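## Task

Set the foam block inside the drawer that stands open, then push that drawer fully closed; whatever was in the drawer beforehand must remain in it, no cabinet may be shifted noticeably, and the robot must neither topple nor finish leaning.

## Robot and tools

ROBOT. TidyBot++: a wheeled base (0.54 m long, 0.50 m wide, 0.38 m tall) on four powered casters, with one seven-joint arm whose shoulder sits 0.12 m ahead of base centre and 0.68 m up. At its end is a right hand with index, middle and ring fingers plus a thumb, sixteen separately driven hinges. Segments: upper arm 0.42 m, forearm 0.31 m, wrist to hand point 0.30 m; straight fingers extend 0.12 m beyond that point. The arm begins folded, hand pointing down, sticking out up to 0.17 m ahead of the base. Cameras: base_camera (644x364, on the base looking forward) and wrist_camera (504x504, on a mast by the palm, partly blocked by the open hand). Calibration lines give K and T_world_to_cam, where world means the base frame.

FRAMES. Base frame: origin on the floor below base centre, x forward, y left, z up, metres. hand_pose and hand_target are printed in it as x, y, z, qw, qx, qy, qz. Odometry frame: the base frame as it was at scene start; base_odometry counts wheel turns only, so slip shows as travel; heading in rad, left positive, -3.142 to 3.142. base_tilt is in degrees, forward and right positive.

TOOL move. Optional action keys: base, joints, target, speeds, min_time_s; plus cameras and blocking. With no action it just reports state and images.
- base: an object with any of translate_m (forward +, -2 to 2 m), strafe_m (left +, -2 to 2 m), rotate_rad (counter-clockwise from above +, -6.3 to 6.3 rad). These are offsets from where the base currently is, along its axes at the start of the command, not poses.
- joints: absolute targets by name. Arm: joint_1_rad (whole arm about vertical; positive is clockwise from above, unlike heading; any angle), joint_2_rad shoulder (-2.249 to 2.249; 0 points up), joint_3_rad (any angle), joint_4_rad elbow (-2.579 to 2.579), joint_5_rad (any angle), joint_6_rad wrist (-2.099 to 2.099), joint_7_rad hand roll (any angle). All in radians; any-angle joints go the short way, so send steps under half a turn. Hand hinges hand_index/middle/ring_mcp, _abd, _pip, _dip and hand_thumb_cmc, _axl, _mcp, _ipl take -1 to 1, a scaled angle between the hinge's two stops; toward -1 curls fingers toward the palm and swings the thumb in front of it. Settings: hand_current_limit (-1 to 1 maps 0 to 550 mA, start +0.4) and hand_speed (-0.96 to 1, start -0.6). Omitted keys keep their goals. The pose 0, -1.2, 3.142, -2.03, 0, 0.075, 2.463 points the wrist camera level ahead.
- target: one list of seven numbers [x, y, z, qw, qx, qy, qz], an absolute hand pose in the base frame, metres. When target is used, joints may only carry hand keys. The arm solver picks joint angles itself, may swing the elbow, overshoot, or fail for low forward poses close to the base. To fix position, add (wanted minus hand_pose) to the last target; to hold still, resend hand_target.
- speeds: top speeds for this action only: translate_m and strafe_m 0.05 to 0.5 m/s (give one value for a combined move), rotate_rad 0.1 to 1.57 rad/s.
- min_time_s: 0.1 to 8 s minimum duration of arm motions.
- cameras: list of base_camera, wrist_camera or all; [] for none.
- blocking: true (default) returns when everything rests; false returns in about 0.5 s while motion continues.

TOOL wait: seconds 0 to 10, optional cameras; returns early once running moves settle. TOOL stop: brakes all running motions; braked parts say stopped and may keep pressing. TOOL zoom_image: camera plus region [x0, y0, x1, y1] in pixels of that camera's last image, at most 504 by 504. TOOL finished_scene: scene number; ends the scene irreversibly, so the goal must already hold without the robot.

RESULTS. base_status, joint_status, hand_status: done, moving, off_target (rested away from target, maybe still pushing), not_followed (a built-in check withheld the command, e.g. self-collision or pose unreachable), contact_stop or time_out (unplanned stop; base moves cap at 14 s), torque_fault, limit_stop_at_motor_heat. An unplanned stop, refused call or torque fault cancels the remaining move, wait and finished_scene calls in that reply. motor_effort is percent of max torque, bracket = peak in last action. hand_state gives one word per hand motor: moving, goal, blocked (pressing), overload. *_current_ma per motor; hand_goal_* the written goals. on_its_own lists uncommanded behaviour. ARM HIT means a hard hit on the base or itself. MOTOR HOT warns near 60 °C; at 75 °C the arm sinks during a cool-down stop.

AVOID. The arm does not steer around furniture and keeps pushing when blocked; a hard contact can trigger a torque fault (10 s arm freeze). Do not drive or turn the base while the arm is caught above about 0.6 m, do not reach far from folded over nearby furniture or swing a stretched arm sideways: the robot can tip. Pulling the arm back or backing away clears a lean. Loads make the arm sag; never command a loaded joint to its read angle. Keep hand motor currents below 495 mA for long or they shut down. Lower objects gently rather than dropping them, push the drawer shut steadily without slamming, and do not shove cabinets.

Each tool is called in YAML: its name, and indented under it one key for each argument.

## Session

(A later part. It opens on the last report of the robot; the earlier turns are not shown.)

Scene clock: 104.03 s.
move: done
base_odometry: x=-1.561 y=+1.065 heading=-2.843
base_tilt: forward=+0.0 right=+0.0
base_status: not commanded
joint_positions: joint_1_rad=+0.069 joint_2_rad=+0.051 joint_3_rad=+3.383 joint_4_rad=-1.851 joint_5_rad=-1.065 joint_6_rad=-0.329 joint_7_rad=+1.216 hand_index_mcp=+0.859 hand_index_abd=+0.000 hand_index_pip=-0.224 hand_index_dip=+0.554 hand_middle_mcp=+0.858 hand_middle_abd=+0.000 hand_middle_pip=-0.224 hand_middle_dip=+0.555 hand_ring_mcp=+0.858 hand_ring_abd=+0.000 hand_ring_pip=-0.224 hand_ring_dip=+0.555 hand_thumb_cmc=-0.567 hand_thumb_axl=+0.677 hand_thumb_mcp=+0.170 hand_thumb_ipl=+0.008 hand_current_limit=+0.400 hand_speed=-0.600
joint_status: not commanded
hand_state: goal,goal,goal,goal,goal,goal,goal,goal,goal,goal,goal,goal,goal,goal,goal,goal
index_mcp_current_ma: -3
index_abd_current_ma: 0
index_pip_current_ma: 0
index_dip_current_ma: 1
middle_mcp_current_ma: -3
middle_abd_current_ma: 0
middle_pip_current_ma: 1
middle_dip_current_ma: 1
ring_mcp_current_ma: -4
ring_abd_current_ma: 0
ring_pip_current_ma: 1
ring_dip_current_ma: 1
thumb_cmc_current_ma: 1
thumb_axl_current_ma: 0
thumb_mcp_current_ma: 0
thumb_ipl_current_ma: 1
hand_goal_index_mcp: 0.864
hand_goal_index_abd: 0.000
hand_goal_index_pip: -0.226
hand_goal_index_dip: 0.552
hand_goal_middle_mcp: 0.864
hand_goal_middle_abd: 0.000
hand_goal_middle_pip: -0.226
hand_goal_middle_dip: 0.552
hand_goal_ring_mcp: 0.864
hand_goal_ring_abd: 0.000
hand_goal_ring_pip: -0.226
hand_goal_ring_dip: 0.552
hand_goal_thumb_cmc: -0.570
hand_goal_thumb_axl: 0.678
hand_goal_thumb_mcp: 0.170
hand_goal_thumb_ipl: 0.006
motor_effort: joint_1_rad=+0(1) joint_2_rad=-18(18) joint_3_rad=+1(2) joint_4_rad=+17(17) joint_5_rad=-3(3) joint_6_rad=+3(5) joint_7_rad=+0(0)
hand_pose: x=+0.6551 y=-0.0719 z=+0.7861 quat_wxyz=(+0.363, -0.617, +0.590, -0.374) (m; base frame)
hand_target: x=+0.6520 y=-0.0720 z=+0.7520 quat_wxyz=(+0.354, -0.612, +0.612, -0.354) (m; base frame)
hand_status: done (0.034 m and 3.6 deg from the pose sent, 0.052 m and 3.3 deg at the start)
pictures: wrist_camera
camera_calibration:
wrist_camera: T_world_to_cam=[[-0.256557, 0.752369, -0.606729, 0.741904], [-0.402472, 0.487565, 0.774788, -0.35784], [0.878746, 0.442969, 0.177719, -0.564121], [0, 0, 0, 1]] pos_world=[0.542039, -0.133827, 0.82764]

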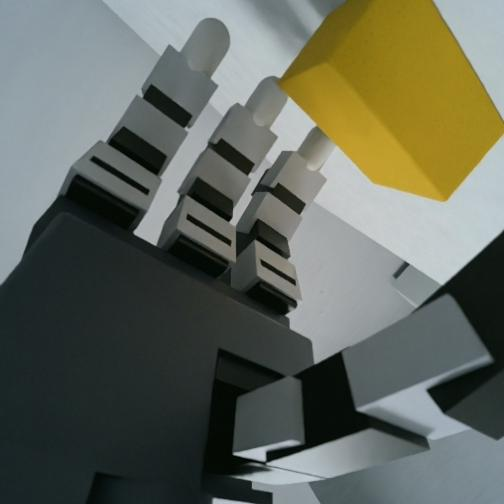

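move:
  joints: {"hand_current_limit":0.1,"hand_index_pip":-0.54,"hand_middle_pip":-0.54,"hand_index_dip":0.15,"hand_middle_dip":0.15,"hand_thumb_mcp":-0.1,"hand_thumb_ipl":-0.15}
  cameras: ["wrist_camera"]

Scene clock: 108.10 s.
move: done
base_odometry: x=-1.561 y=+1.065 heading=-2.843
base_tilt: forward=+0.0 right=+0.0
base_status: not commanded
joint_positions: joint_1_rad=+0.069 joint_2_rad=+0.051 joint_3_rad=+3.383 joint_4_rad=-1.851 joint_5_rad=-1.066 joint_6_rad=-0.329 joint_7_rad=+1.218 hand_index_mcp=+0.867 hand_index_abd=+0.000 hand_index_pip=-0.529 hand_index_dip=+0.161 hand_middle_mcp=+0.864 hand_middle_abd=+0.000 hand_middle_pip=-0.530 hand_middle_dip=+0.163 hand_ring_mcp=+0.858 hand_ring_abd=+0.000 hand_ring_pip=-0.224 hand_ring_dip=+0.555 hand_thumb_cmc=-0.567 hand_thumb_axl=+0.679 hand_thumb_mcp=-0.081 hand_thumb_ipl=-0.141 hand_current_limit=+0.100 hand_speed=-0.600
joint_status: all done
hand_state: goal,goal,goal,goal,goal,goal,goal,goal,goal,goal,goal,goal,goal,goal,goal,goal
index_mcp_current_ma: 1
index_abd_current_ma: 0
index_pip_current_ma: 8
index_dip_current_ma: 8
middle_mcp_current_ma: 0
middle_abd_current_ma: 0
middle_pip_current_ma: 7
middle_dip_current_ma: 10
ring_mcp_current_ma: -4
ring_abd_current_ma: 0
ring_pip_current_ma: 1
ring_dip_current_ma: 1
thumb_cmc_current_ma: 1
thumb_axl_current_ma: 0
thumb_mcp_current_ma: 28
thumb_ipl_current_ma: 9
hand_goal_index_mcp: 0.864
hand_goal_index_abd: 0.000
hand_goal_index_pip: -0.540
hand_goal_index_dip: 0.150
hand_goal_middle_mcp: 0.864
hand_goal_middle_abd: 0.000
hand_goal_middle_pip: -0.540
hand_goal_middle_dip: 0.150
hand_goal_ring_mcp: 0.864
hand_goal_ring_abd: 0.000
hand_goal_ring_pip: -0.226
hand_goal_ring_dip: 0.552
hand_goal_thumb_cmc: -0.570
hand_goal_thumb_axl: 0.678
hand_goal_thumb_mcp: -0.100
hand_goal_thumb_ipl: -0.150
motor_effort: joint_1_rad=-1(1) joint_2_rad=-18(18) joint_3_rad=+1(1) joint_4_rad=+16(17) joint_5_rad=-3(3) joint_6_rad=+3(4) joint_7_rad=+0(0)
hand_pose: x=+0.6552 y=-0.0718 z=+0.7862 quat_wxyz=(+0.363, -0.617, +0.590, -0.374) (m; base frame)
hand_target: x=+0.6520 y=-0.0720 z=+0.7520 quat_wxyz=(+0.354, -0.612, +0.612, -0.354) (m; base frame)
hand_status: not commanded
pictures: wrist_camera
camera_calibration:
wrist_camera: T_world_to_cam=[[-0.256727, 0.752037, -0.607068, 0.742257], [-0.402809, 0.48771, 0.774522, -0.357379], [0.878542, 0.443373, 0.177719, -0.564043], [0, 0, 0, 1]] pos_world=[0.542138, -0.133825, 0.827639]

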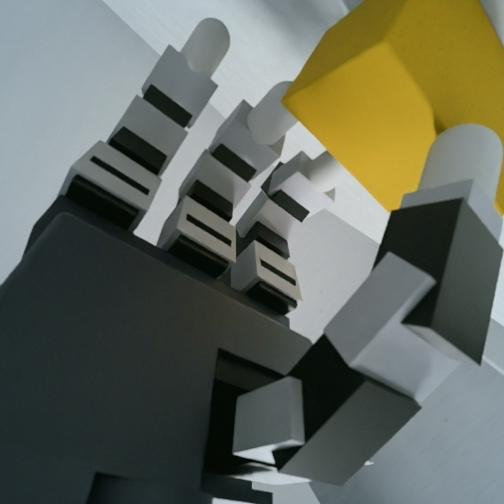

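move:
  joints: {"hand_index_pip":-0.64,"hand_middle_pip":-0.64,"hand_index_dip":0.07,"hand_middle_dip":0.07,"hand_thumb_mcp":-0.18,"hand_thumb_ipl":-0.22}
  cameras: ["wrist_camera"]

Scene clock: 112.27 s.
move: off_target
base_odometry: x=-1.561 y=+1.065 heading=-2.843
base_tilt: forward=+0.0 right=+0.0
base_status: not commanded
joint_positions: joint_1_rad=+0.070 joint_2_rad=+0.051 joint_3_rad=+3.383 joint_4_rad=-1.851 joint_5_rad=-1.068 joint_6_rad=-0.329 joint_7_rad=+1.218 hand_index_mcp=+0.886 hand_index_abd=+0.000 hand_index_pip=-0.606 hand_index_dip=+0.085 hand_middle_mcp=+0.876 hand_middle_abd=+0.000 hand_middle_pip=-0.609 hand_middle_dip=+0.088 hand_ring_mcp=+0.858 hand_ring_abd=+0.000 hand_ring_pip=-0.224 hand_ring_dip=+0.555 hand_thumb_cmc=-0.565 hand_thumb_axl=+0.681 hand_thumb_mcp=-0.082 hand_thumb_ipl=-0.177 hand_current_limit=+0.100 hand_speed=-0.600
joint_status: hand_index_pip off_target (ended at -0.606, target -0.640); hand_middle_pip off_target (ended at -0.609, target -0.640); hand_thumb_mcp off_target (ended at -0.082, target -0.180); hand_thumb_ipl off_target (ended at -0.177, target -0.220); the others done
hand_state: blocked,goal,blocked,goal,goal,goal,blocked,goal,goal,goal,goal,goal,goal,goal,blocked,blocked
index_mcp_current_ma: 27
index_abd_current_ma: 0
index_pip_current_ma: 47
index_dip_current_ma: 13
middle_mcp_current_ma: 10
middle_abd_current_ma: 0
middle_pip_current_ma: 40
middle_dip_current_ma: 18
ring_mcp_current_ma: -4
ring_abd_current_ma: 0
ring_pip_current_ma: 1
ring_dip_current_ma: 1
thumb_cmc_current_ma: 3
thumb_axl_current_ma: 2
thumb_mcp_current_ma: 303
thumb_ipl_current_ma: 107
hand_goal_index_mcp: 0.864
hand_goal_index_abd: 0.000
hand_goal_index_pip: -0.640
hand_goal_index_dip: 0.070
hand_goal_middle_mcp: 0.864
hand_goal_middle_abd: 0.000
hand_goal_middle_pip: -0.640
hand_goal_middle_dip: 0.070
hand_goal_ring_mcp: 0.864
hand_goal_ring_abd: 0.000
hand_goal_ring_pip: -0.226
hand_goal_ring_dip: 0.552
hand_goal_thumb_cmc: -0.570
hand_goal_thumb_axl: 0.678
hand_goal_thumb_mcp: -0.180
hand_goal_thumb_ipl: -0.220
motor_effort: joint_1_rad=-1(1) joint_2_rad=-16(18) joint_3_rad=+1(1) joint_4_rad=+16(17) joint_5_rad=-2(3) joint_6_rad=+3(4) joint_7_rad=+0(0)
hand_pose: x=+0.6552 y=-0.0720 z=+0.7863 quat_wxyz=(+0.363, -0.616, +0.591, -0.374) (m; base frame)
hand_target: x=+0.6520 y=-0.0720 z=+0.7520 quat_wxyz=(+0.354, -0.612, +0.612, -0.354) (m; base frame)
hand_status: not commanded
pictures: wrist_camera
camera_calibration:
wrist_camera: T_world_to_cam=[[-0.255315, 0.753543, -0.605795, 0.740637], [-0.402527, 0.486836, 0.775218, -0.358139], [0.879083, 0.441773, 0.179025, -0.56548], [0, 0, 0, 1]] pos_world=[0.542039, -0.133933, 0.827544]

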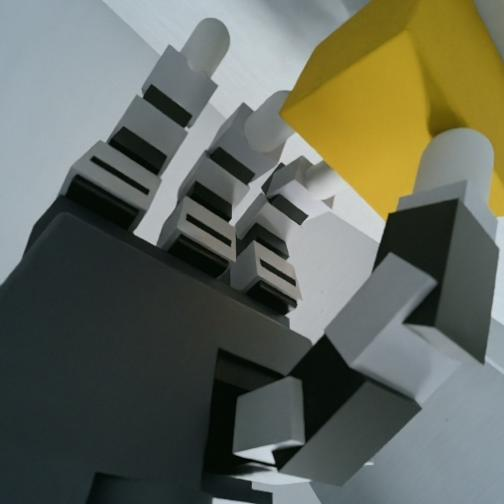

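move:
  joints: {"hand_index_pip":-0.69,"hand_middle_pip":-0.69,"hand_index_dip":0.04,"hand_middle_dip":0.04}

move:
  target: [0.655, -0.06, 0.86, 0.3536, -0.6124, 0.6124, -0.3536]
  min_time_s: 2
  cameras: ["wrist_camera"]

Scene clock: 115.30 s.
move: off_target
base_odometry: x=-1.561 y=+1.065 heading=-2.843
base_tilt: forward=+0.0 right=+0.0
base_status: not commanded
joint_positions: joint_1_rad=+0.070 joint_2_rad=+0.051 joint_3_rad=+3.383 joint_4_rad=-1.851 joint_5_rad=-1.068 joint_6_rad=-0.329 joint_7_rad=+1.218 hand_index_mcp=+0.886 hand_index_abd=+0.000 hand_index_pip=-0.658 hand_index_dip=+0.052 hand_middle_mcp=+0.875 hand_middle_abd=+0.000 hand_middle_pip=-0.665 hand_middle_dip=+0.054 hand_ring_mcp=+0.858 hand_ring_abd=+0.000 hand_ring_pip=-0.224 hand_ring_dip=+0.555 hand_thumb_cmc=-0.565 hand_thumb_axl=+0.681 hand_thumb_mcp=-0.084 hand_thumb_ipl=-0.178 hand_current_limit=+0.100 hand_speed=-0.600
joint_status: hand_index_pip off_target (ended at -0.658, target -0.690); hand_middle_pip off_target (ended at -0.665, target -0.690); the others done
hand_state: blocked,goal,blocked,goal,goal,goal,blocked,goal,goal,goal,goal,goal,goal,goal,blocked,blocked
index_mcp_current_ma: 27
index_abd_current_ma: 0
index_pip_current_ma: 43
index_dip_current_ma: 9
middle_mcp_current_ma: 8
middle_abd_current_ma: 0
middle_pip_current_ma: 29
middle_dip_current_ma: 12
ring_mcp_current_ma: -4
ring_abd_current_ma: 0
ring_pip_current_ma: 1
ring_dip_current_ma: 1
thumb_cmc_current_ma: 2
thumb_axl_current_ma: 2
thumb_mcp_current_ma: 303
thumb_ipl_current_ma: 101
hand_goal_index_mcp: 0.864
hand_goal_index_abd: 0.000
hand_goal_index_pip: -0.690
hand_goal_index_dip: 0.040
hand_goal_middle_mcp: 0.864
hand_goal_middle_abd: 0.000
hand_goal_middle_pip: -0.690
hand_goal_middle_dip: 0.040
hand_goal_ring_mcp: 0.864
hand_goal_ring_abd: 0.000
hand_goal_ring_pip: -0.226
hand_goal_ring_dip: 0.552
hand_goal_thumb_cmc: -0.570
hand_goal_thumb_axl: 0.678
hand_goal_thumb_mcp: -0.180
hand_goal_thumb_ipl: -0.220
motor_effort: joint_1_rad=-1(1) joint_2_rad=-16(16) joint_3_rad=+1(1) joint_4_rad=+16(16) joint_5_rad=-2(3) joint_6_rad=+3(4) joint_7_rad=+0(0)
hand_pose: x=+0.6552 y=-0.0720 z=+0.7863 quat_wxyz=(+0.363, -0.616, +0.591, -0.374) (m; base frame)
hand_target: x=+0.6520 y=-0.0720 z=+0.7520 quat_wxyz=(+0.354, -0.612, +0.612, -0.354) (m; base frame)
hand_status: not commanded
pictures: none

Scene clock: 117.93 s.
move: done
base_odometry: x=-1.561 y=+1.065 heading=-2.843
base_tilt: forward=+0.0 right=+0.0
base_status: not commanded
joint_positions: joint_1_rad=+0.068 joint_2_rad=+0.051 joint_3_rad=+3.375 joint_4_rad=-1.628 joint_5_rad=-0.548 joint_6_rad=-0.487 joint_7_rad=+0.598 hand_index_mcp=+0.860 hand_index_abd=+0.000 hand_index_pip=-0.687 hand_index_dip=+0.043 hand_middle_mcp=+0.860 hand_middle_abd=+0.000 hand_middle_pip=-0.686 hand_middle_dip=+0.044 hand_ring_mcp=+0.858 hand_ring_abd=+0.000 hand_ring_pip=-0.224 hand_ring_dip=+0.555 hand_thumb_cmc=-0.568 hand_thumb_axl=+0.680 hand_thumb_mcp=-0.176 hand_thumb_ipl=-0.217 hand_current_limit=+0.100 hand_speed=-0.600
joint_status: not commanded
hand_state: goal,goal,goal,goal,goal,goal,goal,goal,goal,goal,goal,goal,goal,goal,goal,goal
index_mcp_current_ma: -2
index_abd_current_ma: 0
index_pip_current_ma: 1
index_dip_current_ma: 1
middle_mcp_current_ma: -2
middle_abd_current_ma: 0
middle_pip_current_ma: 2
middle_dip_current_ma: 1
ring_mcp_current_ma: -4
ring_abd_current_ma: 0
ring_pip_current_ma: 1
ring_dip_current_ma: 1
thumb_cmc_current_ma: 1
thumb_axl_current_ma: 1
thumb_mcp_current_ma: 2
thumb_ipl_current_ma: 2
hand_goal_index_mcp: 0.864
hand_goal_index_abd: 0.000
hand_goal_index_pip: -0.690
hand_goal_index_dip: 0.040
hand_goal_middle_mcp: 0.864
hand_goal_middle_abd: 0.000
hand_goal_middle_pip: -0.690
hand_goal_middle_dip: 0.040
hand_goal_ring_mcp: 0.864
hand_goal_ring_abd: 0.000
hand_goal_ring_pip: -0.226
hand_goal_ring_dip: 0.552
hand_goal_thumb_cmc: -0.570
hand_goal_thumb_axl: 0.678
hand_goal_thumb_mcp: -0.180
hand_goal_thumb_ipl: -0.220
on_its_own: hand_index_pip moved -0.029 to your old target -0.690; hand_middle_pip moved -0.021 to your old target -0.690; hand_thumb_mcp moved -0.092 to your old target -0.180; hand_thumb_ipl moved -0.039 to your old target -0.220
motor_effort: joint_1_rad=-1(1) joint_2_rad=-18(18) joint_3_rad=+1(1) joint_4_rad=+17(17) joint_5_rad=-3(3) joint_6_rad=+6(7) joint_7_rad=+0(1)
hand_pose: x=+0.6629 y=-0.0741 z=+0.8463 quat_wxyz=(+0.356, -0.596, +0.626, -0.355) (m; base frame)
hand_target: x=+0.6550 y=-0.0600 z=+0.8600 quat_wxyz=(+0.354, -0.612, +0.612, -0.354) (m; base frame)
hand_status: done (0.021 m and 2.5 deg from the pose sent, 0.075 m and 3.6 deg at the start)
pictures: wrist_camera
camera_calibration:
wrist_camera: T_world_to_cam=[[-0.233557, 0.799154, -0.553899, 0.725588], [-0.341425, 0.465978, 0.816268, -0.477443], [0.910429, 0.37976, 0.164019, -0.594807], [0, 0, 0, 1]] pos_world=[0.547984, -0.131495, 0.889184]

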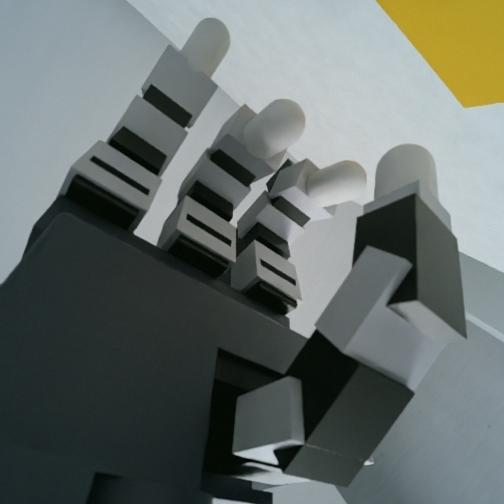

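move:
  target: [0.658, -0.042, 0.80, 0.3536, -0.6124, 0.6124, -0.3536]
  joints: {"hand_index_mcp":0.99,"hand_middle_mcp":0.99,"hand_ring_mcp":0.99,"hand_index_pip":-0.445,"hand_middle_pip":-0.445,"hand_ring_pip":-0.445,"hand_index_dip":0.261,"hand_middle_dip":0.261,"hand_ring_dip":0.261,"hand_thumb_mcp":0.1,"hand_thumb_ipl":0.1}
  min_time_s: 1.5
  cameras: ["wrist_camera"]

Scene clock: 133.10 s.
move: done
base_odometry: x=-1.561 y=+1.065 heading=-2.843
base_tilt: forward=+0.0 right=+0.0
base_status: not commanded
joint_positions: joint_1_rad=-0.030 joint_2_rad=+0.051 joint_3_rad=+3.394 joint_4_rad=-1.739 joint_5_rad=-0.553 joint_6_rad=-0.381 joint_7_rad=+0.640 hand_index_mcp=+0.975 hand_index_abd=+0.000 hand_index_pip=-0.447 hand_index_dip=+0.260 hand_middle_mcp=+0.974 hand_middle_abd=+0.000 hand_middle_pip=-0.447 hand_middle_dip=+0.259 hand_ring_mcp=+0.970 hand_ring_abd=+0.000 hand_ring_pip=-0.442 hand_ring_dip=+0.265 hand_thumb_cmc=-0.568 hand_thumb_axl=+0.680 hand_thumb_mcp=+0.097 hand_thumb_ipl=+0.098 hand_current_limit=+0.100 hand_speed=-0.600
joint_status: all done
hand_state: goal,goal,goal,goal,goal,goal,goal,goal,goal,goal,goal,goal,goal,goal,goal,goal
index_mcp_current_ma: -14
index_abd_current_ma: 0
index_pip_current_ma: -1
index_dip_current_ma: -1
middle_mcp_current_ma: -16
middle_abd_current_ma: 0
middle_pip_current_ma: -1
middle_dip_current_ma: -1
ring_mcp_current_ma: -22
ring_abd_current_ma: 0
ring_pip_current_ma: 1
ring_dip_current_ma: 1
thumb_cmc_current_ma: 1
thumb_axl_current_ma: 1
thumb_mcp_current_ma: -2
thumb_ipl_current_ma: -1
hand_goal_index_mcp: 0.990
hand_goal_index_abd: 0.000
hand_goal_index_pip: -0.444
hand_goal_index_dip: 0.262
hand_goal_middle_mcp: 0.990
hand_goal_middle_abd: 0.000
hand_goal_middle_pip: -0.444
hand_goal_middle_dip: 0.262
hand_goal_ring_mcp: 0.990
hand_goal_ring_abd: 0.000
hand_goal_ring_pip: -0.444
hand_goal_ring_dip: 0.262
hand_goal_thumb_cmc: -0.570
hand_goal_thumb_axl: 0.678
hand_goal_thumb_mcp: 0.100
hand_goal_thumb_ipl: 0.100
motor_effort: joint_1_rad=-1(1) joint_2_rad=-18(19) joint_3_rad=+0(1) joint_4_rad=+17(18) joint_5_rad=-2(3) joint_6_rad=+6(7) joint_7_rad=+0(1)
hand_pose: x=+0.6583 y=-0.0460 z=+0.8066 quat_wxyz=(+0.346, -0.619, +0.610, -0.352) (m; base frame)
hand_target: x=+0.6580 y=-0.0420 z=+0.8000 quat_wxyz=(+0.354, -0.612, +0.612, -0.354) (m; base frame)
hand_status: done (0.008 m and 1.2 deg from the pose sent, 0.057 m and 2.5 deg at the start)
pictures: wrist_camera
camera_calibration:
wrist_camera: T_world_to_cam=[[-0.279454, 0.767709, -0.576652, 0.727273], [-0.345049, 0.480162, 0.806465, -0.448723], [0.896017, 0.424343, 0.130714, -0.556306], [0, 0, 0, 1]] pos_world=[0.546867, -0.10681, 0.85398]

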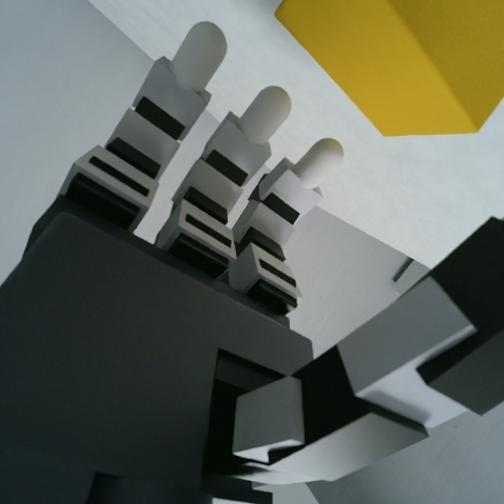

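move:
  target: [0.656, -0.05, 0.757, 0.3536, -0.6124, 0.6124, -0.3536]
  min_time_s: 1.5
  cameras: ["wrist_camera"]

Scene clock: 140.40 s.
move: done
base_odometry: x=-1.561 y=+1.065 heading=-2.843
base_tilt: forward=+0.0 right=+0.0
base_status: not commanded
joint_positions: joint_1_rad=-0.017 joint_2_rad=+0.051 joint_3_rad=+3.394 joint_4_rad=-1.845 joint_5_rad=-0.939 joint_6_rad=-0.304 joint_7_rad=+1.057 hand_index_mcp=+0.975 hand_index_abd=+0.000 hand_index_pip=-0.447 hand_index_dip=+0.260 hand_middle_mcp=+0.974 hand_middle_abd=+0.000 hand_middle_pip=-0.447 hand_middle_dip=+0.259 hand_ring_mcp=+0.970 hand_ring_abd=+0.000 hand_ring_pip=-0.442 hand_ring_dip=+0.265 hand_thumb_cmc=-0.568 hand_thumb_axl=+0.680 hand_thumb_mcp=+0.097 hand_thumb_ipl=+0.098 hand_current_limit=+0.100 hand_speed=-0.600
joint_status: not commanded
hand_state: goal,goal,goal,goal,goal,goal,goal,goal,goal,goal,goal,goal,goal,goal,goal,goal
index_mcp_current_ma: -14
index_abd_current_ma: 0
index_pip_current_ma: -1
index_dip_current_ma: -1
middle_mcp_current_ma: -16
middle_abd_current_ma: 0
middle_pip_current_ma: -1
middle_dip_current_ma: -1
ring_mcp_current_ma: -22
ring_abd_current_ma: 0
ring_pip_current_ma: 1
ring_dip_current_ma: 1
thumb_cmc_current_ma: 1
thumb_axl_current_ma: 1
thumb_mcp_current_ma: -2
thumb_ipl_current_ma: -1
hand_goal_index_mcp: 0.990
hand_goal_index_abd: 0.000
hand_goal_index_pip: -0.444
hand_goal_index_dip: 0.262
hand_goal_middle_mcp: 0.990
hand_goal_middle_abd: 0.000
hand_goal_middle_pip: -0.444
hand_goal_middle_dip: 0.262
hand_goal_ring_mcp: 0.990
hand_goal_ring_abd: 0.000
hand_goal_ring_pip: -0.444
hand_goal_ring_dip: 0.262
hand_goal_thumb_cmc: -0.570
hand_goal_thumb_axl: 0.678
hand_goal_thumb_mcp: 0.100
hand_goal_thumb_ipl: 0.100
motor_effort: joint_1_rad=+0(1) joint_2_rad=-18(18) joint_3_rad=+0(2) joint_4_rad=+16(17) joint_5_rad=-2(3) joint_6_rad=+4(6) joint_7_rad=+0(1)
hand_pose: x=+0.6574 y=-0.0410 z=+0.7840 quat_wxyz=(+0.365, -0.624, +0.590, -0.360) (m; base frame)
hand_target: x=+0.6560 y=-0.0500 z=+0.7570 quat_wxyz=(+0.354, -0.612, +0.612, -0.354) (m; base frame)
hand_status: done (0.029 m and 3.3 deg from the pose sent, 0.050 m and 1.2 deg at the start)
pictures: wrist_camera
camera_calibration:
wrist_camera: T_world_to_cam=[[-0.283439, 0.754498, -0.591942, 0.724123], [-0.398103, 0.468984, 0.788396, -0.384618], [0.872454, 0.459116, 0.167439, -0.566593], [0, 0, 0, 1]] pos_world=[0.546453, -0.105837, 0.82674]

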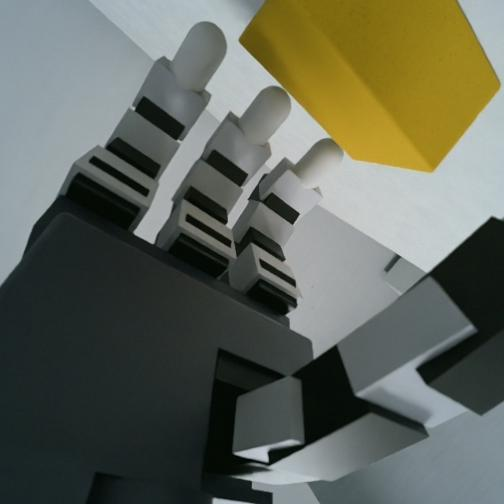

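move:
  target: [0.652, -0.066, 0.752, 0.3346, -0.5795, 0.6435, -0.3716]
  min_time_s: 1.5
  cameras: ["wrist_camera"]

Scene clock: 148.77 s.
move: done
base_odometry: x=-1.561 y=+1.065 heading=-2.843
base_tilt: forward=+0.0 right=+0.0
base_status: not commanded
joint_positions: joint_1_rad=-0.140 joint_2_rad=+0.051 joint_3_rad=+3.527 joint_4_rad=-1.877 joint_5_rad=-0.916 joint_6_rad=-0.213 joint_7_rad=+0.933 hand_index_mcp=+0.975 hand_index_abd=+0.000 hand_index_pip=-0.447 hand_index_dip=+0.260 hand_middle_mcp=+0.974 hand_middle_abd=+0.000 hand_middle_pip=-0.447 hand_middle_dip=+0.259 hand_ring_mcp=+0.970 hand_ring_abd=+0.000 hand_ring_pip=-0.442 hand_ring_dip=+0.265 hand_thumb_cmc=-0.568 hand_thumb_axl=+0.680 hand_thumb_mcp=+0.097 hand_thumb_ipl=+0.098 hand_current_limit=+0.100 hand_speed=-0.600
joint_status: not commanded
hand_state: goal,goal,goal,goal,goal,goal,goal,goal,goal,goal,goal,goal,goal,goal,goal,goal
index_mcp_current_ma: -14
index_abd_current_ma: 0
index_pip_current_ma: -1
index_dip_current_ma: -1
middle_mcp_current_ma: -16
middle_abd_current_ma: 0
middle_pip_current_ma: -1
middle_dip_current_ma: -1
ring_mcp_current_ma: -22
ring_abd_current_ma: 0
ring_pip_current_ma: 1
ring_dip_current_ma: 1
thumb_cmc_current_ma: 1
thumb_axl_current_ma: 1
thumb_mcp_current_ma: -2
thumb_ipl_current_ma: -1
hand_goal_index_mcp: 0.990
hand_goal_index_abd: 0.000
hand_goal_index_pip: -0.444
hand_goal_index_dip: 0.262
hand_goal_middle_mcp: 0.990
hand_goal_middle_abd: 0.000
hand_goal_middle_pip: -0.444
hand_goal_middle_dip: 0.262
hand_goal_ring_mcp: 0.990
hand_goal_ring_abd: 0.000
hand_goal_ring_pip: -0.444
hand_goal_ring_dip: 0.262
hand_goal_thumb_cmc: -0.570
hand_goal_thumb_axl: 0.678
hand_goal_thumb_mcp: 0.100
hand_goal_thumb_ipl: 0.100
motor_effort: joint_1_rad=-1(1) joint_2_rad=-17(18) joint_3_rad=+1(1) joint_4_rad=+16(17) joint_5_rad=-2(3) joint_6_rad=+5(5) joint_7_rad=+0(1)
hand_pose: x=+0.6606 y=-0.0584 z=+0.7795 quat_wxyz=(+0.362, -0.573, +0.635, -0.372) (m; base frame)
hand_target: x=+0.6520 y=-0.0660 z=+0.7520 quat_wxyz=(+0.335, -0.580, +0.644, -0.372) (m; base frame)
hand_status: done (0.030 m and 3.4 deg from the pose sent, 0.041 m and 8.8 deg at the start)
pictures: wrist_camera
camera_calibration:
wrist_camera: T_world_to_cam=[[-0.174977, 0.814301, -0.553441, 0.637405], [-0.349252, 0.474225, 0.808167, -0.418962], [0.920546, 0.334701, 0.201418, -0.626085], [0, 0, 0, 1]] pos_world=[0.541548, -0.110806, 0.817462]

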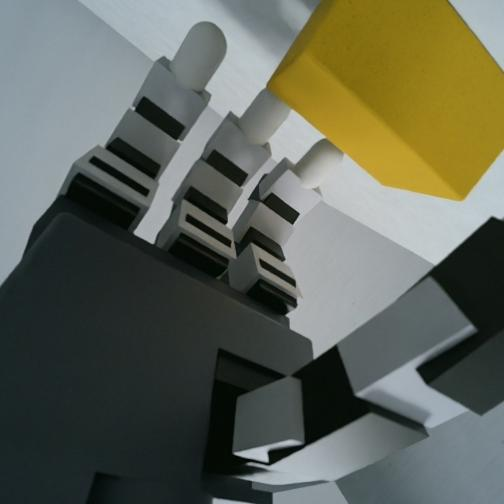

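move:
  joints: {"hand_index_mcp":0.72,"hand_middle_mcp":0.72,"hand_thumb_mcp":-0.08,"hand_thumb_ipl":-0.04}

move:
  joints: {"hand_index_mcp":0.62,"hand_middle_mcp":0.62,"hand_thumb_mcp":-0.18,"hand_thumb_ipl":-0.09}
  cameras: ["wrist_camera"]

Scene clock: 159.90 s.
move: done
base_odometry: x=-1.561 y=+1.065 heading=-2.843
base_tilt: forward=+0.0 right=+0.0
base_status: not commanded
joint_positions: joint_1_rad=-0.140 joint_2_rad=+0.051 joint_3_rad=+3.527 joint_4_rad=-1.877 joint_5_rad=-0.916 joint_6_rad=-0.211 joint_7_rad=+0.932 hand_index_mcp=+0.723 hand_index_abd=+0.000 hand_index_pip=-0.443 hand_index_dip=+0.260 hand_middle_mcp=+0.721 hand_middle_abd=+0.000 hand_middle_pip=-0.444 hand_middle_dip=+0.260 hand_ring_mcp=+0.970 hand_ring_abd=+0.000 hand_ring_pip=-0.442 hand_ring_dip=+0.265 hand_thumb_cmc=-0.568 hand_thumb_axl=+0.680 hand_thumb_mcp=-0.074 hand_thumb_ipl=-0.037 hand_current_limit=+0.100 hand_speed=-0.600
joint_status: all done
hand_state: goal,goal,goal,goal,goal,goal,goal,goal,goal,goal,goal,goal,goal,goal,goal,goal
index_mcp_current_ma: 1
index_abd_current_ma: 0
index_pip_current_ma: 0
index_dip_current_ma: 0
middle_mcp_current_ma: 0
middle_abd_current_ma: 0
middle_pip_current_ma: 0
middle_dip_current_ma: -1
ring_mcp_current_ma: -22
ring_abd_current_ma: 0
ring_pip_current_ma: 1
ring_dip_current_ma: 1
thumb_cmc_current_ma: 1
thumb_axl_current_ma: 1
thumb_mcp_current_ma: 4
thumb_ipl_current_ma: 1
hand_goal_index_mcp: 0.720
hand_goal_index_abd: 0.000
hand_goal_index_pip: -0.444
hand_goal_index_dip: 0.262
hand_goal_middle_mcp: 0.720
hand_goal_middle_abd: 0.000
hand_goal_middle_pip: -0.444
hand_goal_middle_dip: 0.262
hand_goal_ring_mcp: 0.990
hand_goal_ring_abd: 0.000
hand_goal_ring_pip: -0.444
hand_goal_ring_dip: 0.262
hand_goal_thumb_cmc: -0.570
hand_goal_thumb_axl: 0.678
hand_goal_thumb_mcp: -0.080
hand_goal_thumb_ipl: -0.040
motor_effort: joint_1_rad=-1(1) joint_2_rad=-17(17) joint_3_rad=+1(2) joint_4_rad=+16(17) joint_5_rad=-2(2) joint_6_rad=+4(5) joint_7_rad=+0(0)
hand_pose: x=+0.6608 y=-0.0588 z=+0.7797 quat_wxyz=(+0.362, -0.572, +0.635, -0.372) (m; base frame)
hand_target: x=+0.6520 y=-0.0660 z=+0.7520 quat_wxyz=(+0.335, -0.580, +0.644, -0.372) (m; base frame)
hand_status: not commanded
pictures: none

Scene clock: 160.50 s.
move: off_target
base_odometry: x=-1.561 y=+1.065 heading=-2.843
base_tilt: forward=+0.0 right=+0.0
base_status: not commanded
joint_positions: joint_1_rad=-0.142 joint_2_rad=+0.051 joint_3_rad=+3.527 joint_4_rad=-1.877 joint_5_rad=-0.916 joint_6_rad=-0.204 joint_7_rad=+0.930 hand_index_mcp=+0.693 hand_index_abd=+0.000 hand_index_pip=-0.426 hand_index_dip=+0.266 hand_middle_mcp=+0.684 hand_middle_abd=+0.000 hand_middle_pip=-0.426 hand_middle_dip=+0.266 hand_ring_mcp=+0.970 hand_ring_abd=+0.000 hand_ring_pip=-0.442 hand_ring_dip=+0.265 hand_thumb_cmc=-0.562 hand_thumb_axl=+0.682 hand_thumb_mcp=-0.076 hand_thumb_ipl=-0.045 hand_current_limit=+0.100 hand_speed=-0.600
joint_status: hand_index_mcp off_target (ended at +0.693, target +0.620); hand_middle_mcp off_target (ended at +0.684, target +0.620); hand_thumb_mcp off_target (ended at -0.076, target -0.180); hand_thumb_ipl off_target (ended at -0.045, target -0.090)
hand_state: blocked,goal,goal,goal,blocked,goal,goal,goal,goal,goal,goal,goal,goal,goal,blocked,blocked
index_mcp_current_ma: 169
index_abd_current_ma: 0
index_pip_current_ma: 18
index_dip_current_ma: 2
middle_mcp_current_ma: 138
middle_abd_current_ma: 0
middle_pip_current_ma: 17
middle_dip_current_ma: 2
ring_mcp_current_ma: -22
ring_abd_current_ma: 0
ring_pip_current_ma: 1
ring_dip_current_ma: 1
thumb_cmc_current_ma: 5
thumb_axl_current_ma: 2
thumb_mcp_current_ma: 302
thumb_ipl_current_ma: 113
hand_goal_index_mcp: 0.620
hand_goal_index_abd: 0.000
hand_goal_index_pip: -0.444
hand_goal_index_dip: 0.262
hand_goal_middle_mcp: 0.620
hand_goal_middle_abd: 0.000
hand_goal_middle_pip: -0.444
hand_goal_middle_dip: 0.262
hand_goal_ring_mcp: 0.990
hand_goal_ring_abd: 0.000
hand_goal_ring_pip: -0.444
hand_goal_ring_dip: 0.262
hand_goal_thumb_cmc: -0.570
hand_goal_thumb_axl: 0.678
hand_goal_thumb_mcp: -0.180
hand_goal_thumb_ipl: -0.090
motor_effort: joint_1_rad=+0(1) joint_2_rad=-15(17) joint_3_rad=+1(2) joint_4_rad=+14(16) joint_5_rad=-1(2) joint_6_rad=+4(5) joint_7_rad=+0(0)
hand_pose: x=+0.6618 y=-0.0592 z=+0.7806 quat_wxyz=(+0.362, -0.570, +0.636, -0.374) (m; base frame)
hand_target: x=+0.6520 y=-0.0660 z=+0.7520 quat_wxyz=(+0.335, -0.580, +0.644, -0.372) (m; base frame)
hand_status: not commanded
pictures: wrist_camera
camera_calibration:
wrist_camera: T_world_to_cam=[[-0.167716, 0.814816, -0.554929, 0.635149], [-0.350375, 0.476883, 0.806114, -0.416543], [0.921471, 0.329631, 0.20551, -0.631234], [0, 0, 0, 1]] pos_world=[0.542242, -0.110813, 0.817969]

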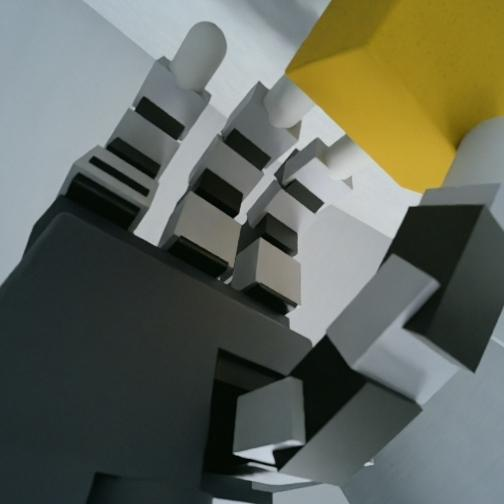

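move:
  target: [0.654, -0.066, 0.83, 0.3346, -0.5795, 0.6435, -0.3716]
  min_time_s: 2
  cameras: ["wrist_camera"]

Scene clock: 164.40 s.
move: done
base_odometry: x=-1.561 y=+1.065 heading=-2.843
base_tilt: forward=+0.0 right=+0.0
base_status: not commanded
joint_positions: joint_1_rad=-0.024 joint_2_rad=+0.051 joint_3_rad=+3.375 joint_4_rad=-1.732 joint_5_rad=-0.339 joint_6_rad=-0.340 joint_7_rad=+0.348 hand_index_mcp=+0.689 hand_index_abd=+0.000 hand_index_pip=-0.418 hand_index_dip=+0.274 hand_middle_mcp=+0.673 hand_middle_abd=+0.000 hand_middle_pip=-0.421 hand_middle_dip=+0.272 hand_ring_mcp=+0.970 hand_ring_abd=+0.000 hand_ring_pip=-0.442 hand_ring_dip=+0.265 hand_thumb_cmc=-0.555 hand_thumb_axl=+0.686 hand_thumb_mcp=-0.076 hand_thumb_ipl=-0.045 hand_current_limit=+0.100 hand_speed=-0.600
joint_status: not commanded
hand_state: blocked,goal,blocked,goal,blocked,goal,blocked,goal,goal,goal,goal,goal,goal,goal,blocked,blocked
index_mcp_current_ma: 153
index_abd_current_ma: 0
index_pip_current_ma: 31
index_dip_current_ma: 9
middle_mcp_current_ma: 102
middle_abd_current_ma: 0
middle_pip_current_ma: 26
middle_dip_current_ma: 7
ring_mcp_current_ma: -22
ring_abd_current_ma: 0
ring_pip_current_ma: 1
ring_dip_current_ma: 1
thumb_cmc_current_ma: 14
thumb_axl_current_ma: 7
thumb_mcp_current_ma: 302
thumb_ipl_current_ma: 113
hand_goal_index_mcp: 0.620
hand_goal_index_abd: 0.000
hand_goal_index_pip: -0.444
hand_goal_index_dip: 0.262
hand_goal_middle_mcp: 0.620
hand_goal_middle_abd: 0.000
hand_goal_middle_pip: -0.444
hand_goal_middle_dip: 0.262
hand_goal_ring_mcp: 0.990
hand_goal_ring_abd: 0.000
hand_goal_ring_pip: -0.444
hand_goal_ring_dip: 0.262
hand_goal_thumb_cmc: -0.570
hand_goal_thumb_axl: 0.678
hand_goal_thumb_mcp: -0.180
hand_goal_thumb_ipl: -0.090
motor_effort: joint_1_rad=+0(1) joint_2_rad=-18(18) joint_3_rad=+1(2) joint_4_rad=+17(17) joint_5_rad=-1(2) joint_6_rad=+7(8) joint_7_rad=+0(0)
hand_pose: x=+0.6625 y=-0.0572 z=+0.8105 quat_wxyz=(+0.340, -0.579, +0.647, -0.362) (m; base frame)
hand_target: x=+0.6540 y=-0.0660 z=+0.8300 quat_wxyz=(+0.335, -0.580, +0.644, -0.372) (m; base frame)
hand_status: done (0.023 m and 1.3 deg from the pose sent, 0.050 m and 3.5 deg at the start)
pictures: wrist_camera
camera_calibration:
wrist_camera: T_world_to_cam=[[-0.191208, 0.812361, -0.550917, 0.662395], [-0.299514, 0.486215, 0.820906, -0.486591], [0.934736, 0.321971, 0.150345, -0.603193], [0, 0, 0, 1]] pos_world=[0.544741, -0.107305, 0.855057]

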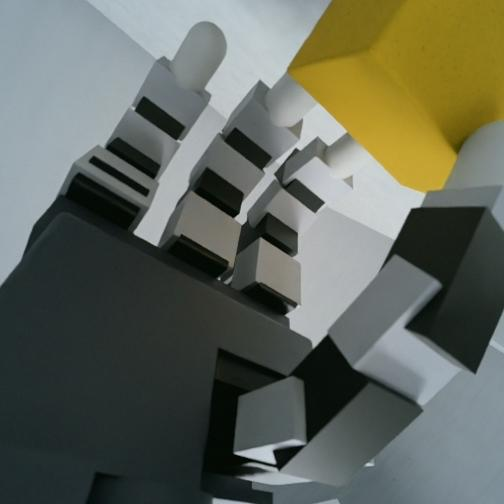

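move:
  target: [0.5, -0.05, 0.97, 0.3536, -0.6124, 0.6124, -0.3536]
  joints: {"hand_index_mcp":0.58,"hand_middle_mcp":0.58,"hand_ring_pip":-0.88,"hand_ring_dip":-0.4}
  min_time_s: 2.5
  cameras: ["wrist_camera"]

move:
  base: {"translate_m":-0.157,"strafe_m":0.514,"rotate_rad":-1.93}

move:
  base: {"translate_m":-0.298,"strafe_m":-0.825}
  cameras: ["all"]

Scene clock: 205.10 s.
move: off_target
base_odometry: x=-1.561 y=+1.065 heading=-2.843
base_tilt: forward=+0.0 right=+0.0
base_status: not commanded
joint_positions: joint_1_rad=+0.591 joint_2_rad=-0.253 joint_3_rad=+3.052 joint_4_rad=-1.527 joint_5_rad=-0.470 joint_6_rad=-0.955 joint_7_rad=+0.516 hand_index_mcp=+0.675 hand_index_abd=-0.001 hand_index_pip=-0.409 hand_index_dip=+0.278 hand_middle_mcp=+0.653 hand_middle_abd=+0.000 hand_middle_pip=-0.413 hand_middle_dip=+0.276 hand_ring_mcp=+0.973 hand_ring_abd=+0.000 hand_ring_pip=-0.875 hand_ring_dip=-0.397 hand_thumb_cmc=-0.549 hand_thumb_axl=+0.690 hand_thumb_mcp=-0.076 hand_thumb_ipl=-0.045 hand_current_limit=+0.100 hand_speed=-0.600
joint_status: hand_index_mcp off_target (ended at +0.675, target +0.580); hand_middle_mcp off_target (ended at +0.653, target +0.580); the others done
hand_state: blocked,goal,blocked,goal,blocked,goal,blocked,goal,goal,goal,goal,goal,blocked,goal,blocked,blocked
index_mcp_current_ma: 253
index_abd_current_ma: 0
index_pip_current_ma: 49
index_dip_current_ma: 15
middle_mcp_current_ma: 168
middle_abd_current_ma: 0
middle_pip_current_ma: 41
middle_dip_current_ma: 12
ring_mcp_current_ma: -17
ring_abd_current_ma: 0
ring_pip_current_ma: 2
ring_dip_current_ma: 1
thumb_cmc_current_ma: 23
thumb_axl_current_ma: 12
thumb_mcp_current_ma: 302
thumb_ipl_current_ma: 113
hand_goal_index_mcp: 0.580
hand_goal_index_abd: 0.000
hand_goal_index_pip: -0.444
hand_goal_index_dip: 0.262
hand_goal_middle_mcp: 0.580
hand_goal_middle_abd: 0.000
hand_goal_middle_pip: -0.444
hand_goal_middle_dip: 0.262
hand_goal_ring_mcp: 0.990
hand_goal_ring_abd: 0.000
hand_goal_ring_pip: -0.880
hand_goal_ring_dip: -0.400
hand_goal_thumb_cmc: -0.570
hand_goal_thumb_axl: 0.678
hand_goal_thumb_mcp: -0.180
hand_goal_thumb_ipl: -0.090
motor_effort: joint_1_rad=-1(1) joint_2_rad=-8(19) joint_3_rad=+1(2) joint_4_rad=+17(18) joint_5_rad=-3(4) joint_6_rad=+7(8) joint_7_rad=+0(1)
hand_pose: x=+0.5055 y=-0.0748 z=+0.9471 quat_wxyz=(+0.328, -0.600, +0.639, -0.352) (m; base frame)
hand_target: x=+0.5000 y=-0.0500 z=+0.9700 quat_wxyz=(+0.354, -0.612, +0.612, -0.354) (m; base frame)
hand_status: done (0.034 m and 4.4 deg from the pose sent, 0.228 m and 5.8 deg at the start)
pictures: wrist_camera
camera_calibration:
wrist_camera: T_world_to_cam=[[-0.240036, 0.792571, -0.560548, 0.754292], [-0.286843, 0.493739, 0.82094, -0.642935], [0.927418, 0.357844, 0.108828, -0.425651], [0, 0, 0, 1]] pos_world=[0.391392, -0.128071, 0.99695]

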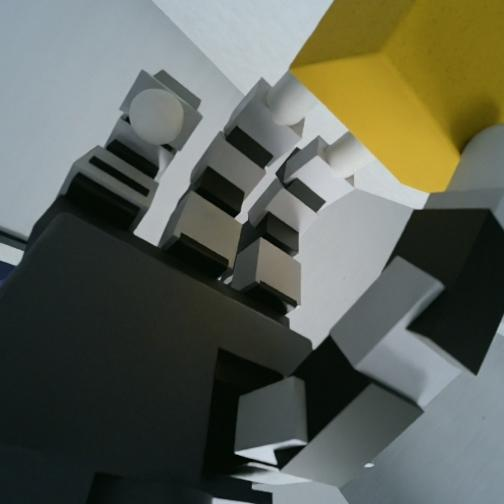

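Scene clock: 208.10 s.
move: done
base_odometry: x=-1.260 y=+0.620 heading=+1.510
base_tilt: forward=+0.0 right=+0.1
base_status: done
joint_positions: joint_1_rad=+0.597 joint_2_rad=-0.259 joint_3_rad=+3.047 joint_4_rad=-1.527 joint_5_rad=-0.475 joint_6_rad=-0.958 joint_7_rad=+0.517 hand_index_mcp=+0.675 hand_index_abd=-0.001 hand_index_pip=-0.408 hand_index_dip=+0.278 hand_middle_mcp=+0.652 hand_middle_abd=+0.000 hand_middle_pip=-0.413 hand_middle_dip=+0.276 hand_ring_mcp=+0.974 hand_ring_abd=+0.000 hand_ring_pip=-0.875 hand_ring_dip=-0.397 hand_thumb_cmc=-0.548 hand_thumb_axl=+0.690 hand_thumb_mcp=-0.076 hand_thumb_ipl=-0.045 hand_current_limit=+0.100 hand_speed=-0.600
joint_status: not commanded
hand_state: blocked,goal,blocked,goal,blocked,goal,blocked,goal,goal,goal,goal,goal,blocked,goal,blocked,blocked
index_mcp_current_ma: 252
index_abd_current_ma: 0
index_pip_current_ma: 50
index_dip_current_ma: 15
middle_mcp_current_ma: 166
middle_abd_current_ma: 0
middle_pip_current_ma: 41
middle_dip_current_ma: 12
ring_mcp_current_ma: -16
ring_abd_current_ma: 0
ring_pip_current_ma: 2
ring_dip_current_ma: 1
thumb_cmc_current_ma: 24
thumb_axl_current_ma: 12
thumb_mcp_current_ma: 302
thumb_ipl_current_ma: 113
hand_goal_index_mcp: 0.580
hand_goal_index_abd: 0.000
hand_goal_index_pip: -0.444
hand_goal_index_dip: 0.262
hand_goal_middle_mcp: 0.580
hand_goal_middle_abd: 0.000
hand_goal_middle_pip: -0.444
hand_goal_middle_dip: 0.262
hand_goal_ring_mcp: 0.990
hand_goal_ring_abd: 0.000
hand_goal_ring_pip: -0.880
hand_goal_ring_dip: -0.400
hand_goal_thumb_cmc: -0.570
hand_goal_thumb_axl: 0.678
hand_goal_thumb_mcp: -0.180
hand_goal_thumb_ipl: -0.090
motor_effort: joint_1_rad=-1(2) joint_2_rad=-8(11) joint_3_rad=+1(2) joint_4_rad=+16(17) joint_5_rad=-3(5) joint_6_rad=+7(7) joint_7_rad=+0(0)
hand_pose: x=+0.5041 y=-0.0722 z=+0.9492 quat_wxyz=(+0.330, -0.600, +0.637, -0.353) (m; base frame)
hand_target: x=+0.5000 y=-0.0500 z=+0.9700 quat_wxyz=(+0.354, -0.612, +0.612, -0.354) (m; base frame)
hand_status: not commanded
pictures: none

Scene clock: 211.10 s.
move: done
base_odometry: x=-0.454 y=+0.273 heading=+1.510
base_tilt: forward=+0.0 right=+0.0
base_status: done
joint_positions: joint_1_rad=+0.598 joint_2_rad=-0.259 joint_3_rad=+3.043 joint_4_rad=-1.527 joint_5_rad=-0.476 joint_6_rad=-0.959 joint_7_rad=+0.517 hand_index_mcp=+0.675 hand_index_abd=-0.001 hand_index_pip=-0.408 hand_index_dip=+0.278 hand_middle_mcp=+0.652 hand_middle_abd=+0.000 hand_middle_pip=-0.413 hand_middle_dip=+0.276 hand_ring_mcp=+0.974 hand_ring_abd=+0.000 hand_ring_pip=-0.875 hand_ring_dip=-0.397 hand_thumb_cmc=-0.548 hand_thumb_axl=+0.690 hand_thumb_mcp=-0.076 hand_thumb_ipl=-0.045 hand_current_limit=+0.100 hand_speed=-0.600
joint_status: not commanded
hand_state: blocked,goal,blocked,goal,blocked,goal,blocked,goal,goal,goal,goal,goal,blocked,goal,blocked,blocked
index_mcp_current_ma: 252
index_abd_current_ma: 0
index_pip_current_ma: 50
index_dip_current_ma: 15
middle_mcp_current_ma: 166
middle_abd_current_ma: 0
middle_pip_current_ma: 41
middle_dip_current_ma: 12
ring_mcp_current_ma: -16
ring_abd_current_ma: 0
ring_pip_current_ma: 2
ring_dip_current_ma: 1
thumb_cmc_current_ma: 24
thumb_axl_current_ma: 12
thumb_mcp_current_ma: 303
thumb_ipl_current_ma: 113
hand_goal_index_mcp: 0.580
hand_goal_index_abd: 0.000
hand_goal_index_pip: -0.444
hand_goal_index_dip: 0.262
hand_goal_middle_mcp: 0.580
hand_goal_middle_abd: 0.000
hand_goal_middle_pip: -0.444
hand_goal_middle_dip: 0.262
hand_goal_ring_mcp: 0.990
hand_goal_ring_abd: 0.000
hand_goal_ring_pip: -0.880
hand_goal_ring_dip: -0.400
hand_goal_thumb_cmc: -0.570
hand_goal_thumb_axl: 0.678
hand_goal_thumb_mcp: -0.180
hand_goal_thumb_ipl: -0.090
motor_effort: joint_1_rad=+0(1) joint_2_rad=-8(9) joint_3_rad=+1(4) joint_4_rad=+17(17) joint_5_rad=-4(5) joint_6_rad=+7(7) joint_7_rad=+0(1)
hand_pose: x=+0.5045 y=-0.0702 z=+0.9492 quat_wxyz=(+0.331, -0.601, +0.636, -0.352) (m; base frame)
hand_target: x=+0.5000 y=-0.0500 z=+0.9700 quat_wxyz=(+0.354, -0.612, +0.612, -0.354) (m; base frame)
hand_status: not commanded
pictures: base_camera, wrist_camera
camera_calibration:
wrist_camera: T_world_to_cam=[[-0.242393, 0.791329, -0.561288, 0.753402], [-0.293422, 0.491651, 0.819867, -0.643041], [0.924743, 0.363424, 0.113021, -0.428909], [0, 0, 0, 1]] pos_world=[0.390567, -0.124161, 0.998559]

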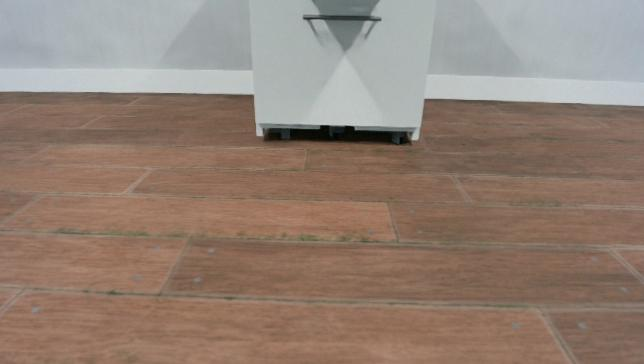

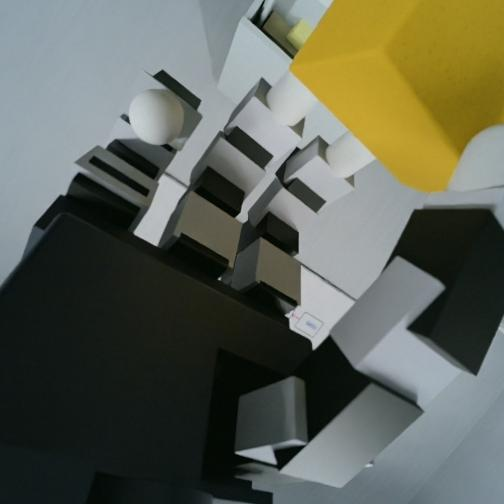

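move:
  base: {"translate_m":0.2,"rotate_rad":0.03}
  target: [0.5, 0.02, 0.93, 0.183, -0.683, 0.683, -0.183]
  min_time_s: 2.5
  cameras: ["all"]

zoom_image:
  camera: "wrist_camera"
  region: [40, 0, 360, 300]

Scene clock: 219.73 s.
move: done
base_odometry: x=-0.442 y=+0.472 heading=+1.539
base_tilt: forward=+0.0 right=+0.0
base_status: done
joint_positions: joint_1_rad=-0.075 joint_2_rad=+0.006 joint_3_rad=+3.244 joint_4_rad=-1.128 joint_5_rad=-0.089 joint_6_rad=-1.436 joint_7_rad=+0.067 hand_index_mcp=+0.675 hand_index_abd=-0.001 hand_index_pip=-0.408 hand_index_dip=+0.278 hand_middle_mcp=+0.652 hand_middle_abd=+0.000 hand_middle_pip=-0.412 hand_middle_dip=+0.276 hand_ring_mcp=+0.977 hand_ring_abd=+0.000 hand_ring_pip=-0.875 hand_ring_dip=-0.397 hand_thumb_cmc=-0.548 hand_thumb_axl=+0.690 hand_thumb_mcp=-0.076 hand_thumb_ipl=-0.045 hand_current_limit=+0.100 hand_speed=-0.600
joint_status: not commanded
hand_state: blocked,goal,blocked,goal,blocked,goal,blocked,goal,goal,goal,goal,goal,blocked,goal,blocked,blocked
index_mcp_current_ma: 251
index_abd_current_ma: 0
index_pip_current_ma: 51
index_dip_current_ma: 15
middle_mcp_current_ma: 165
middle_abd_current_ma: 0
middle_pip_current_ma: 42
middle_dip_current_ma: 12
ring_mcp_current_ma: -11
ring_abd_current_ma: 0
ring_pip_current_ma: 2
ring_dip_current_ma: 1
thumb_cmc_current_ma: 24
thumb_axl_current_ma: 12
thumb_mcp_current_ma: 303
thumb_ipl_current_ma: 113
hand_goal_index_mcp: 0.580
hand_goal_index_abd: 0.000
hand_goal_index_pip: -0.444
hand_goal_index_dip: 0.262
hand_goal_middle_mcp: 0.580
hand_goal_middle_abd: 0.000
hand_goal_middle_pip: -0.444
hand_goal_middle_dip: 0.262
hand_goal_ring_mcp: 0.990
hand_goal_ring_abd: 0.000
hand_goal_ring_pip: -0.880
hand_goal_ring_dip: -0.400
hand_goal_thumb_cmc: -0.570
hand_goal_thumb_axl: 0.678
hand_goal_thumb_mcp: -0.180
hand_goal_thumb_ipl: -0.090
motor_effort: joint_1_rad=-1(2) joint_2_rad=-15(15) joint_3_rad=+1(2) joint_4_rad=+14(17) joint_5_rad=-1(5) joint_6_rad=+5(7) joint_7_rad=+0(1)
hand_pose: x=+0.4981 y=+0.0357 z=+0.9375 quat_wxyz=(+0.222, -0.696, +0.659, -0.179) (m; base frame)
hand_target: x=+0.5000 y=+0.0200 z=+0.9300 quat_wxyz=(+0.183, -0.683, +0.683, -0.183) (m; base frame)
hand_status: done (0.018 m and 5.4 deg from the pose sent, 0.092 m and 28.0 deg at the start)
pictures: base_camera, wrist_camera
camera_calibration:
wrist_camera: T_world_to_cam=[[-0.547943, 0.758596, -0.352548, 0.619063], [0.0236588, 0.435333, 0.899958, -0.918417], [0.836181, 0.484785, -0.256485, -0.0739204], [0, 0, 0, 1]] pos_world=[0.422751, -0.0339664, 1.02583]

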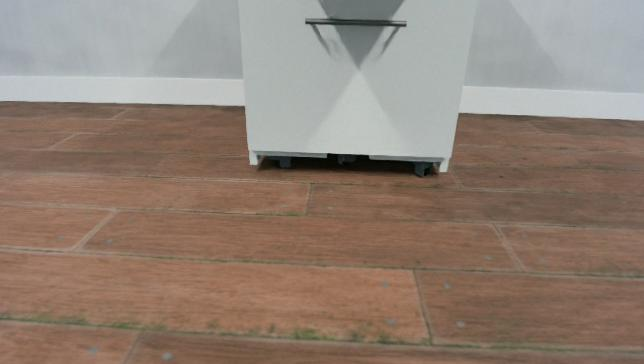

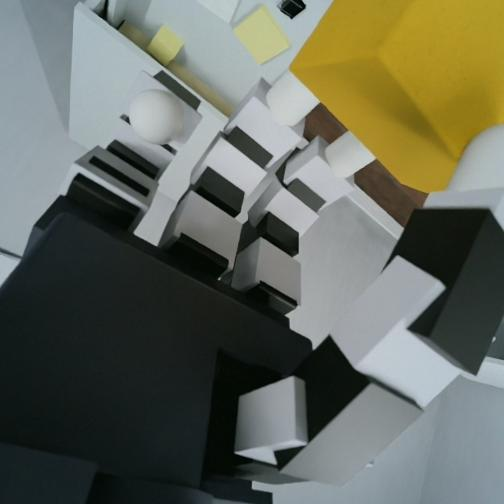

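Scaled by 1.575 from the camera's 504x504 image, which has a finer 720x720 frame.

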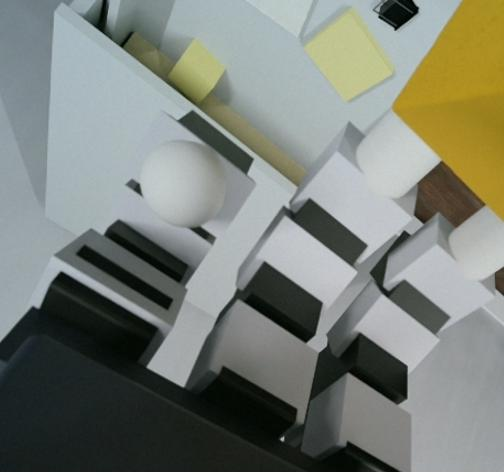

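move:
  base: {"translate_m":0.055}
  target: [0.66, -0.03, 0.75, 0.183, -0.683, 0.683, -0.183]
  min_time_s: 2.5
  cameras: ["all"]

zoom_image:
  camera: "wrist_camera"
  region: [40, 0, 440, 300]

Scene clock: 232.30 s.
move: done
base_odometry: x=-0.440 y=+0.528 heading=+1.539
base_tilt: forward=+0.0 right=+0.0
base_status: done
joint_positions: joint_1_rad=-0.241 joint_2_rad=+0.361 joint_3_rad=+3.726 joint_4_rad=-1.243 joint_5_rad=-0.325 joint_6_rad=-1.073 joint_7_rad=+0.313 hand_index_mcp=+0.675 hand_index_abd=-0.001 hand_index_pip=-0.408 hand_index_dip=+0.278 hand_middle_mcp=+0.652 hand_middle_abd=+0.000 hand_middle_pip=-0.412 hand_middle_dip=+0.276 hand_ring_mcp=+0.978 hand_ring_abd=+0.000 hand_ring_pip=-0.875 hand_ring_dip=-0.397 hand_thumb_cmc=-0.548 hand_thumb_axl=+0.690 hand_thumb_mcp=-0.076 hand_thumb_ipl=-0.045 hand_current_limit=+0.100 hand_speed=-0.600
joint_status: not commanded
hand_state: blocked,goal,blocked,goal,blocked,goal,blocked,goal,goal,goal,goal,goal,blocked,goal,blocked,blocked
index_mcp_current_ma: 251
index_abd_current_ma: 0
index_pip_current_ma: 51
index_dip_current_ma: 15
middle_mcp_current_ma: 165
middle_abd_current_ma: 0
middle_pip_current_ma: 42
middle_dip_current_ma: 12
ring_mcp_current_ma: -9
ring_abd_current_ma: 0
ring_pip_current_ma: 2
ring_dip_current_ma: 1
thumb_cmc_current_ma: 24
thumb_axl_current_ma: 12
thumb_mcp_current_ma: 302
thumb_ipl_current_ma: 113
hand_goal_index_mcp: 0.580
hand_goal_index_abd: 0.000
hand_goal_index_pip: -0.444
hand_goal_index_dip: 0.262
hand_goal_middle_mcp: 0.580
hand_goal_middle_abd: 0.000
hand_goal_middle_pip: -0.444
hand_goal_middle_dip: 0.262
hand_goal_ring_mcp: 0.990
hand_goal_ring_abd: 0.000
hand_goal_ring_pip: -0.880
hand_goal_ring_dip: -0.400
hand_goal_thumb_cmc: -0.570
hand_goal_thumb_axl: 0.678
hand_goal_thumb_mcp: -0.180
hand_goal_thumb_ipl: -0.090
motor_effort: joint_1_rad=+0(1) joint_2_rad=-24(26) joint_3_rad=+2(4) joint_4_rad=+15(16) joint_5_rad=-1(2) joint_6_rad=+4(5) joint_7_rad=+0(1)
hand_pose: x=+0.6501 y=-0.0486 z=+0.7767 quat_wxyz=(+0.173, -0.673, +0.691, -0.200) (m; base frame)
hand_target: x=+0.6600 y=-0.0300 z=+0.7500 quat_wxyz=(+0.183, -0.683, +0.683, -0.183) (m; base frame)
hand_status: done (0.034 m and 2.7 deg from the pose sent, 0.256 m and 5.4 deg at the start)
pictures: base_camera, wrist_camera
camera_calibration:
wrist_camera: T_world_to_cam=[[-0.484244, 0.783991, -0.388413, 0.697356], [0.107561, 0.493911, 0.862834, -0.763584], [0.868296, 0.376044, -0.323501, -0.175414], [0, 0, 0, 1]] pos_world=[0.572134, -0.103615, 0.872962]

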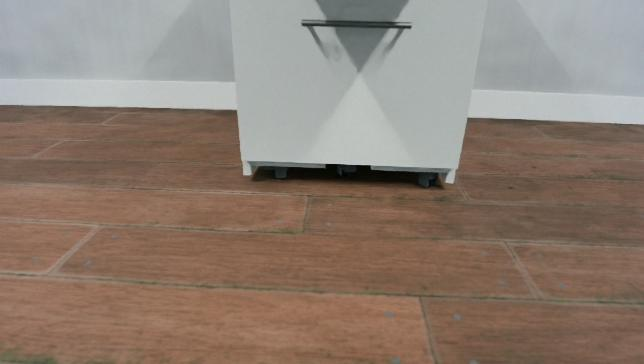

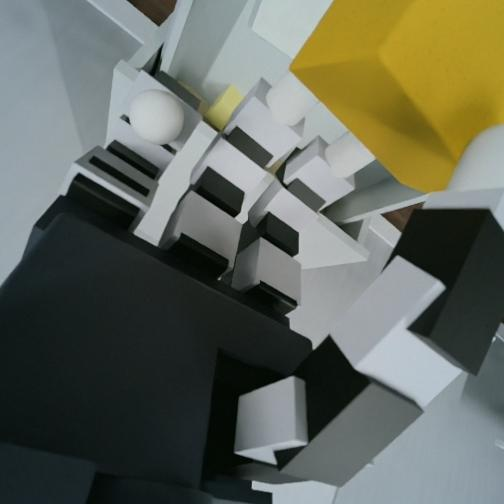

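Scaled by 1.260 from the camera's 504x504 image, which has a finer 720x720 frame.

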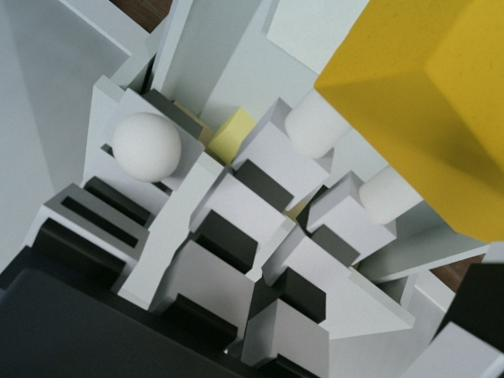

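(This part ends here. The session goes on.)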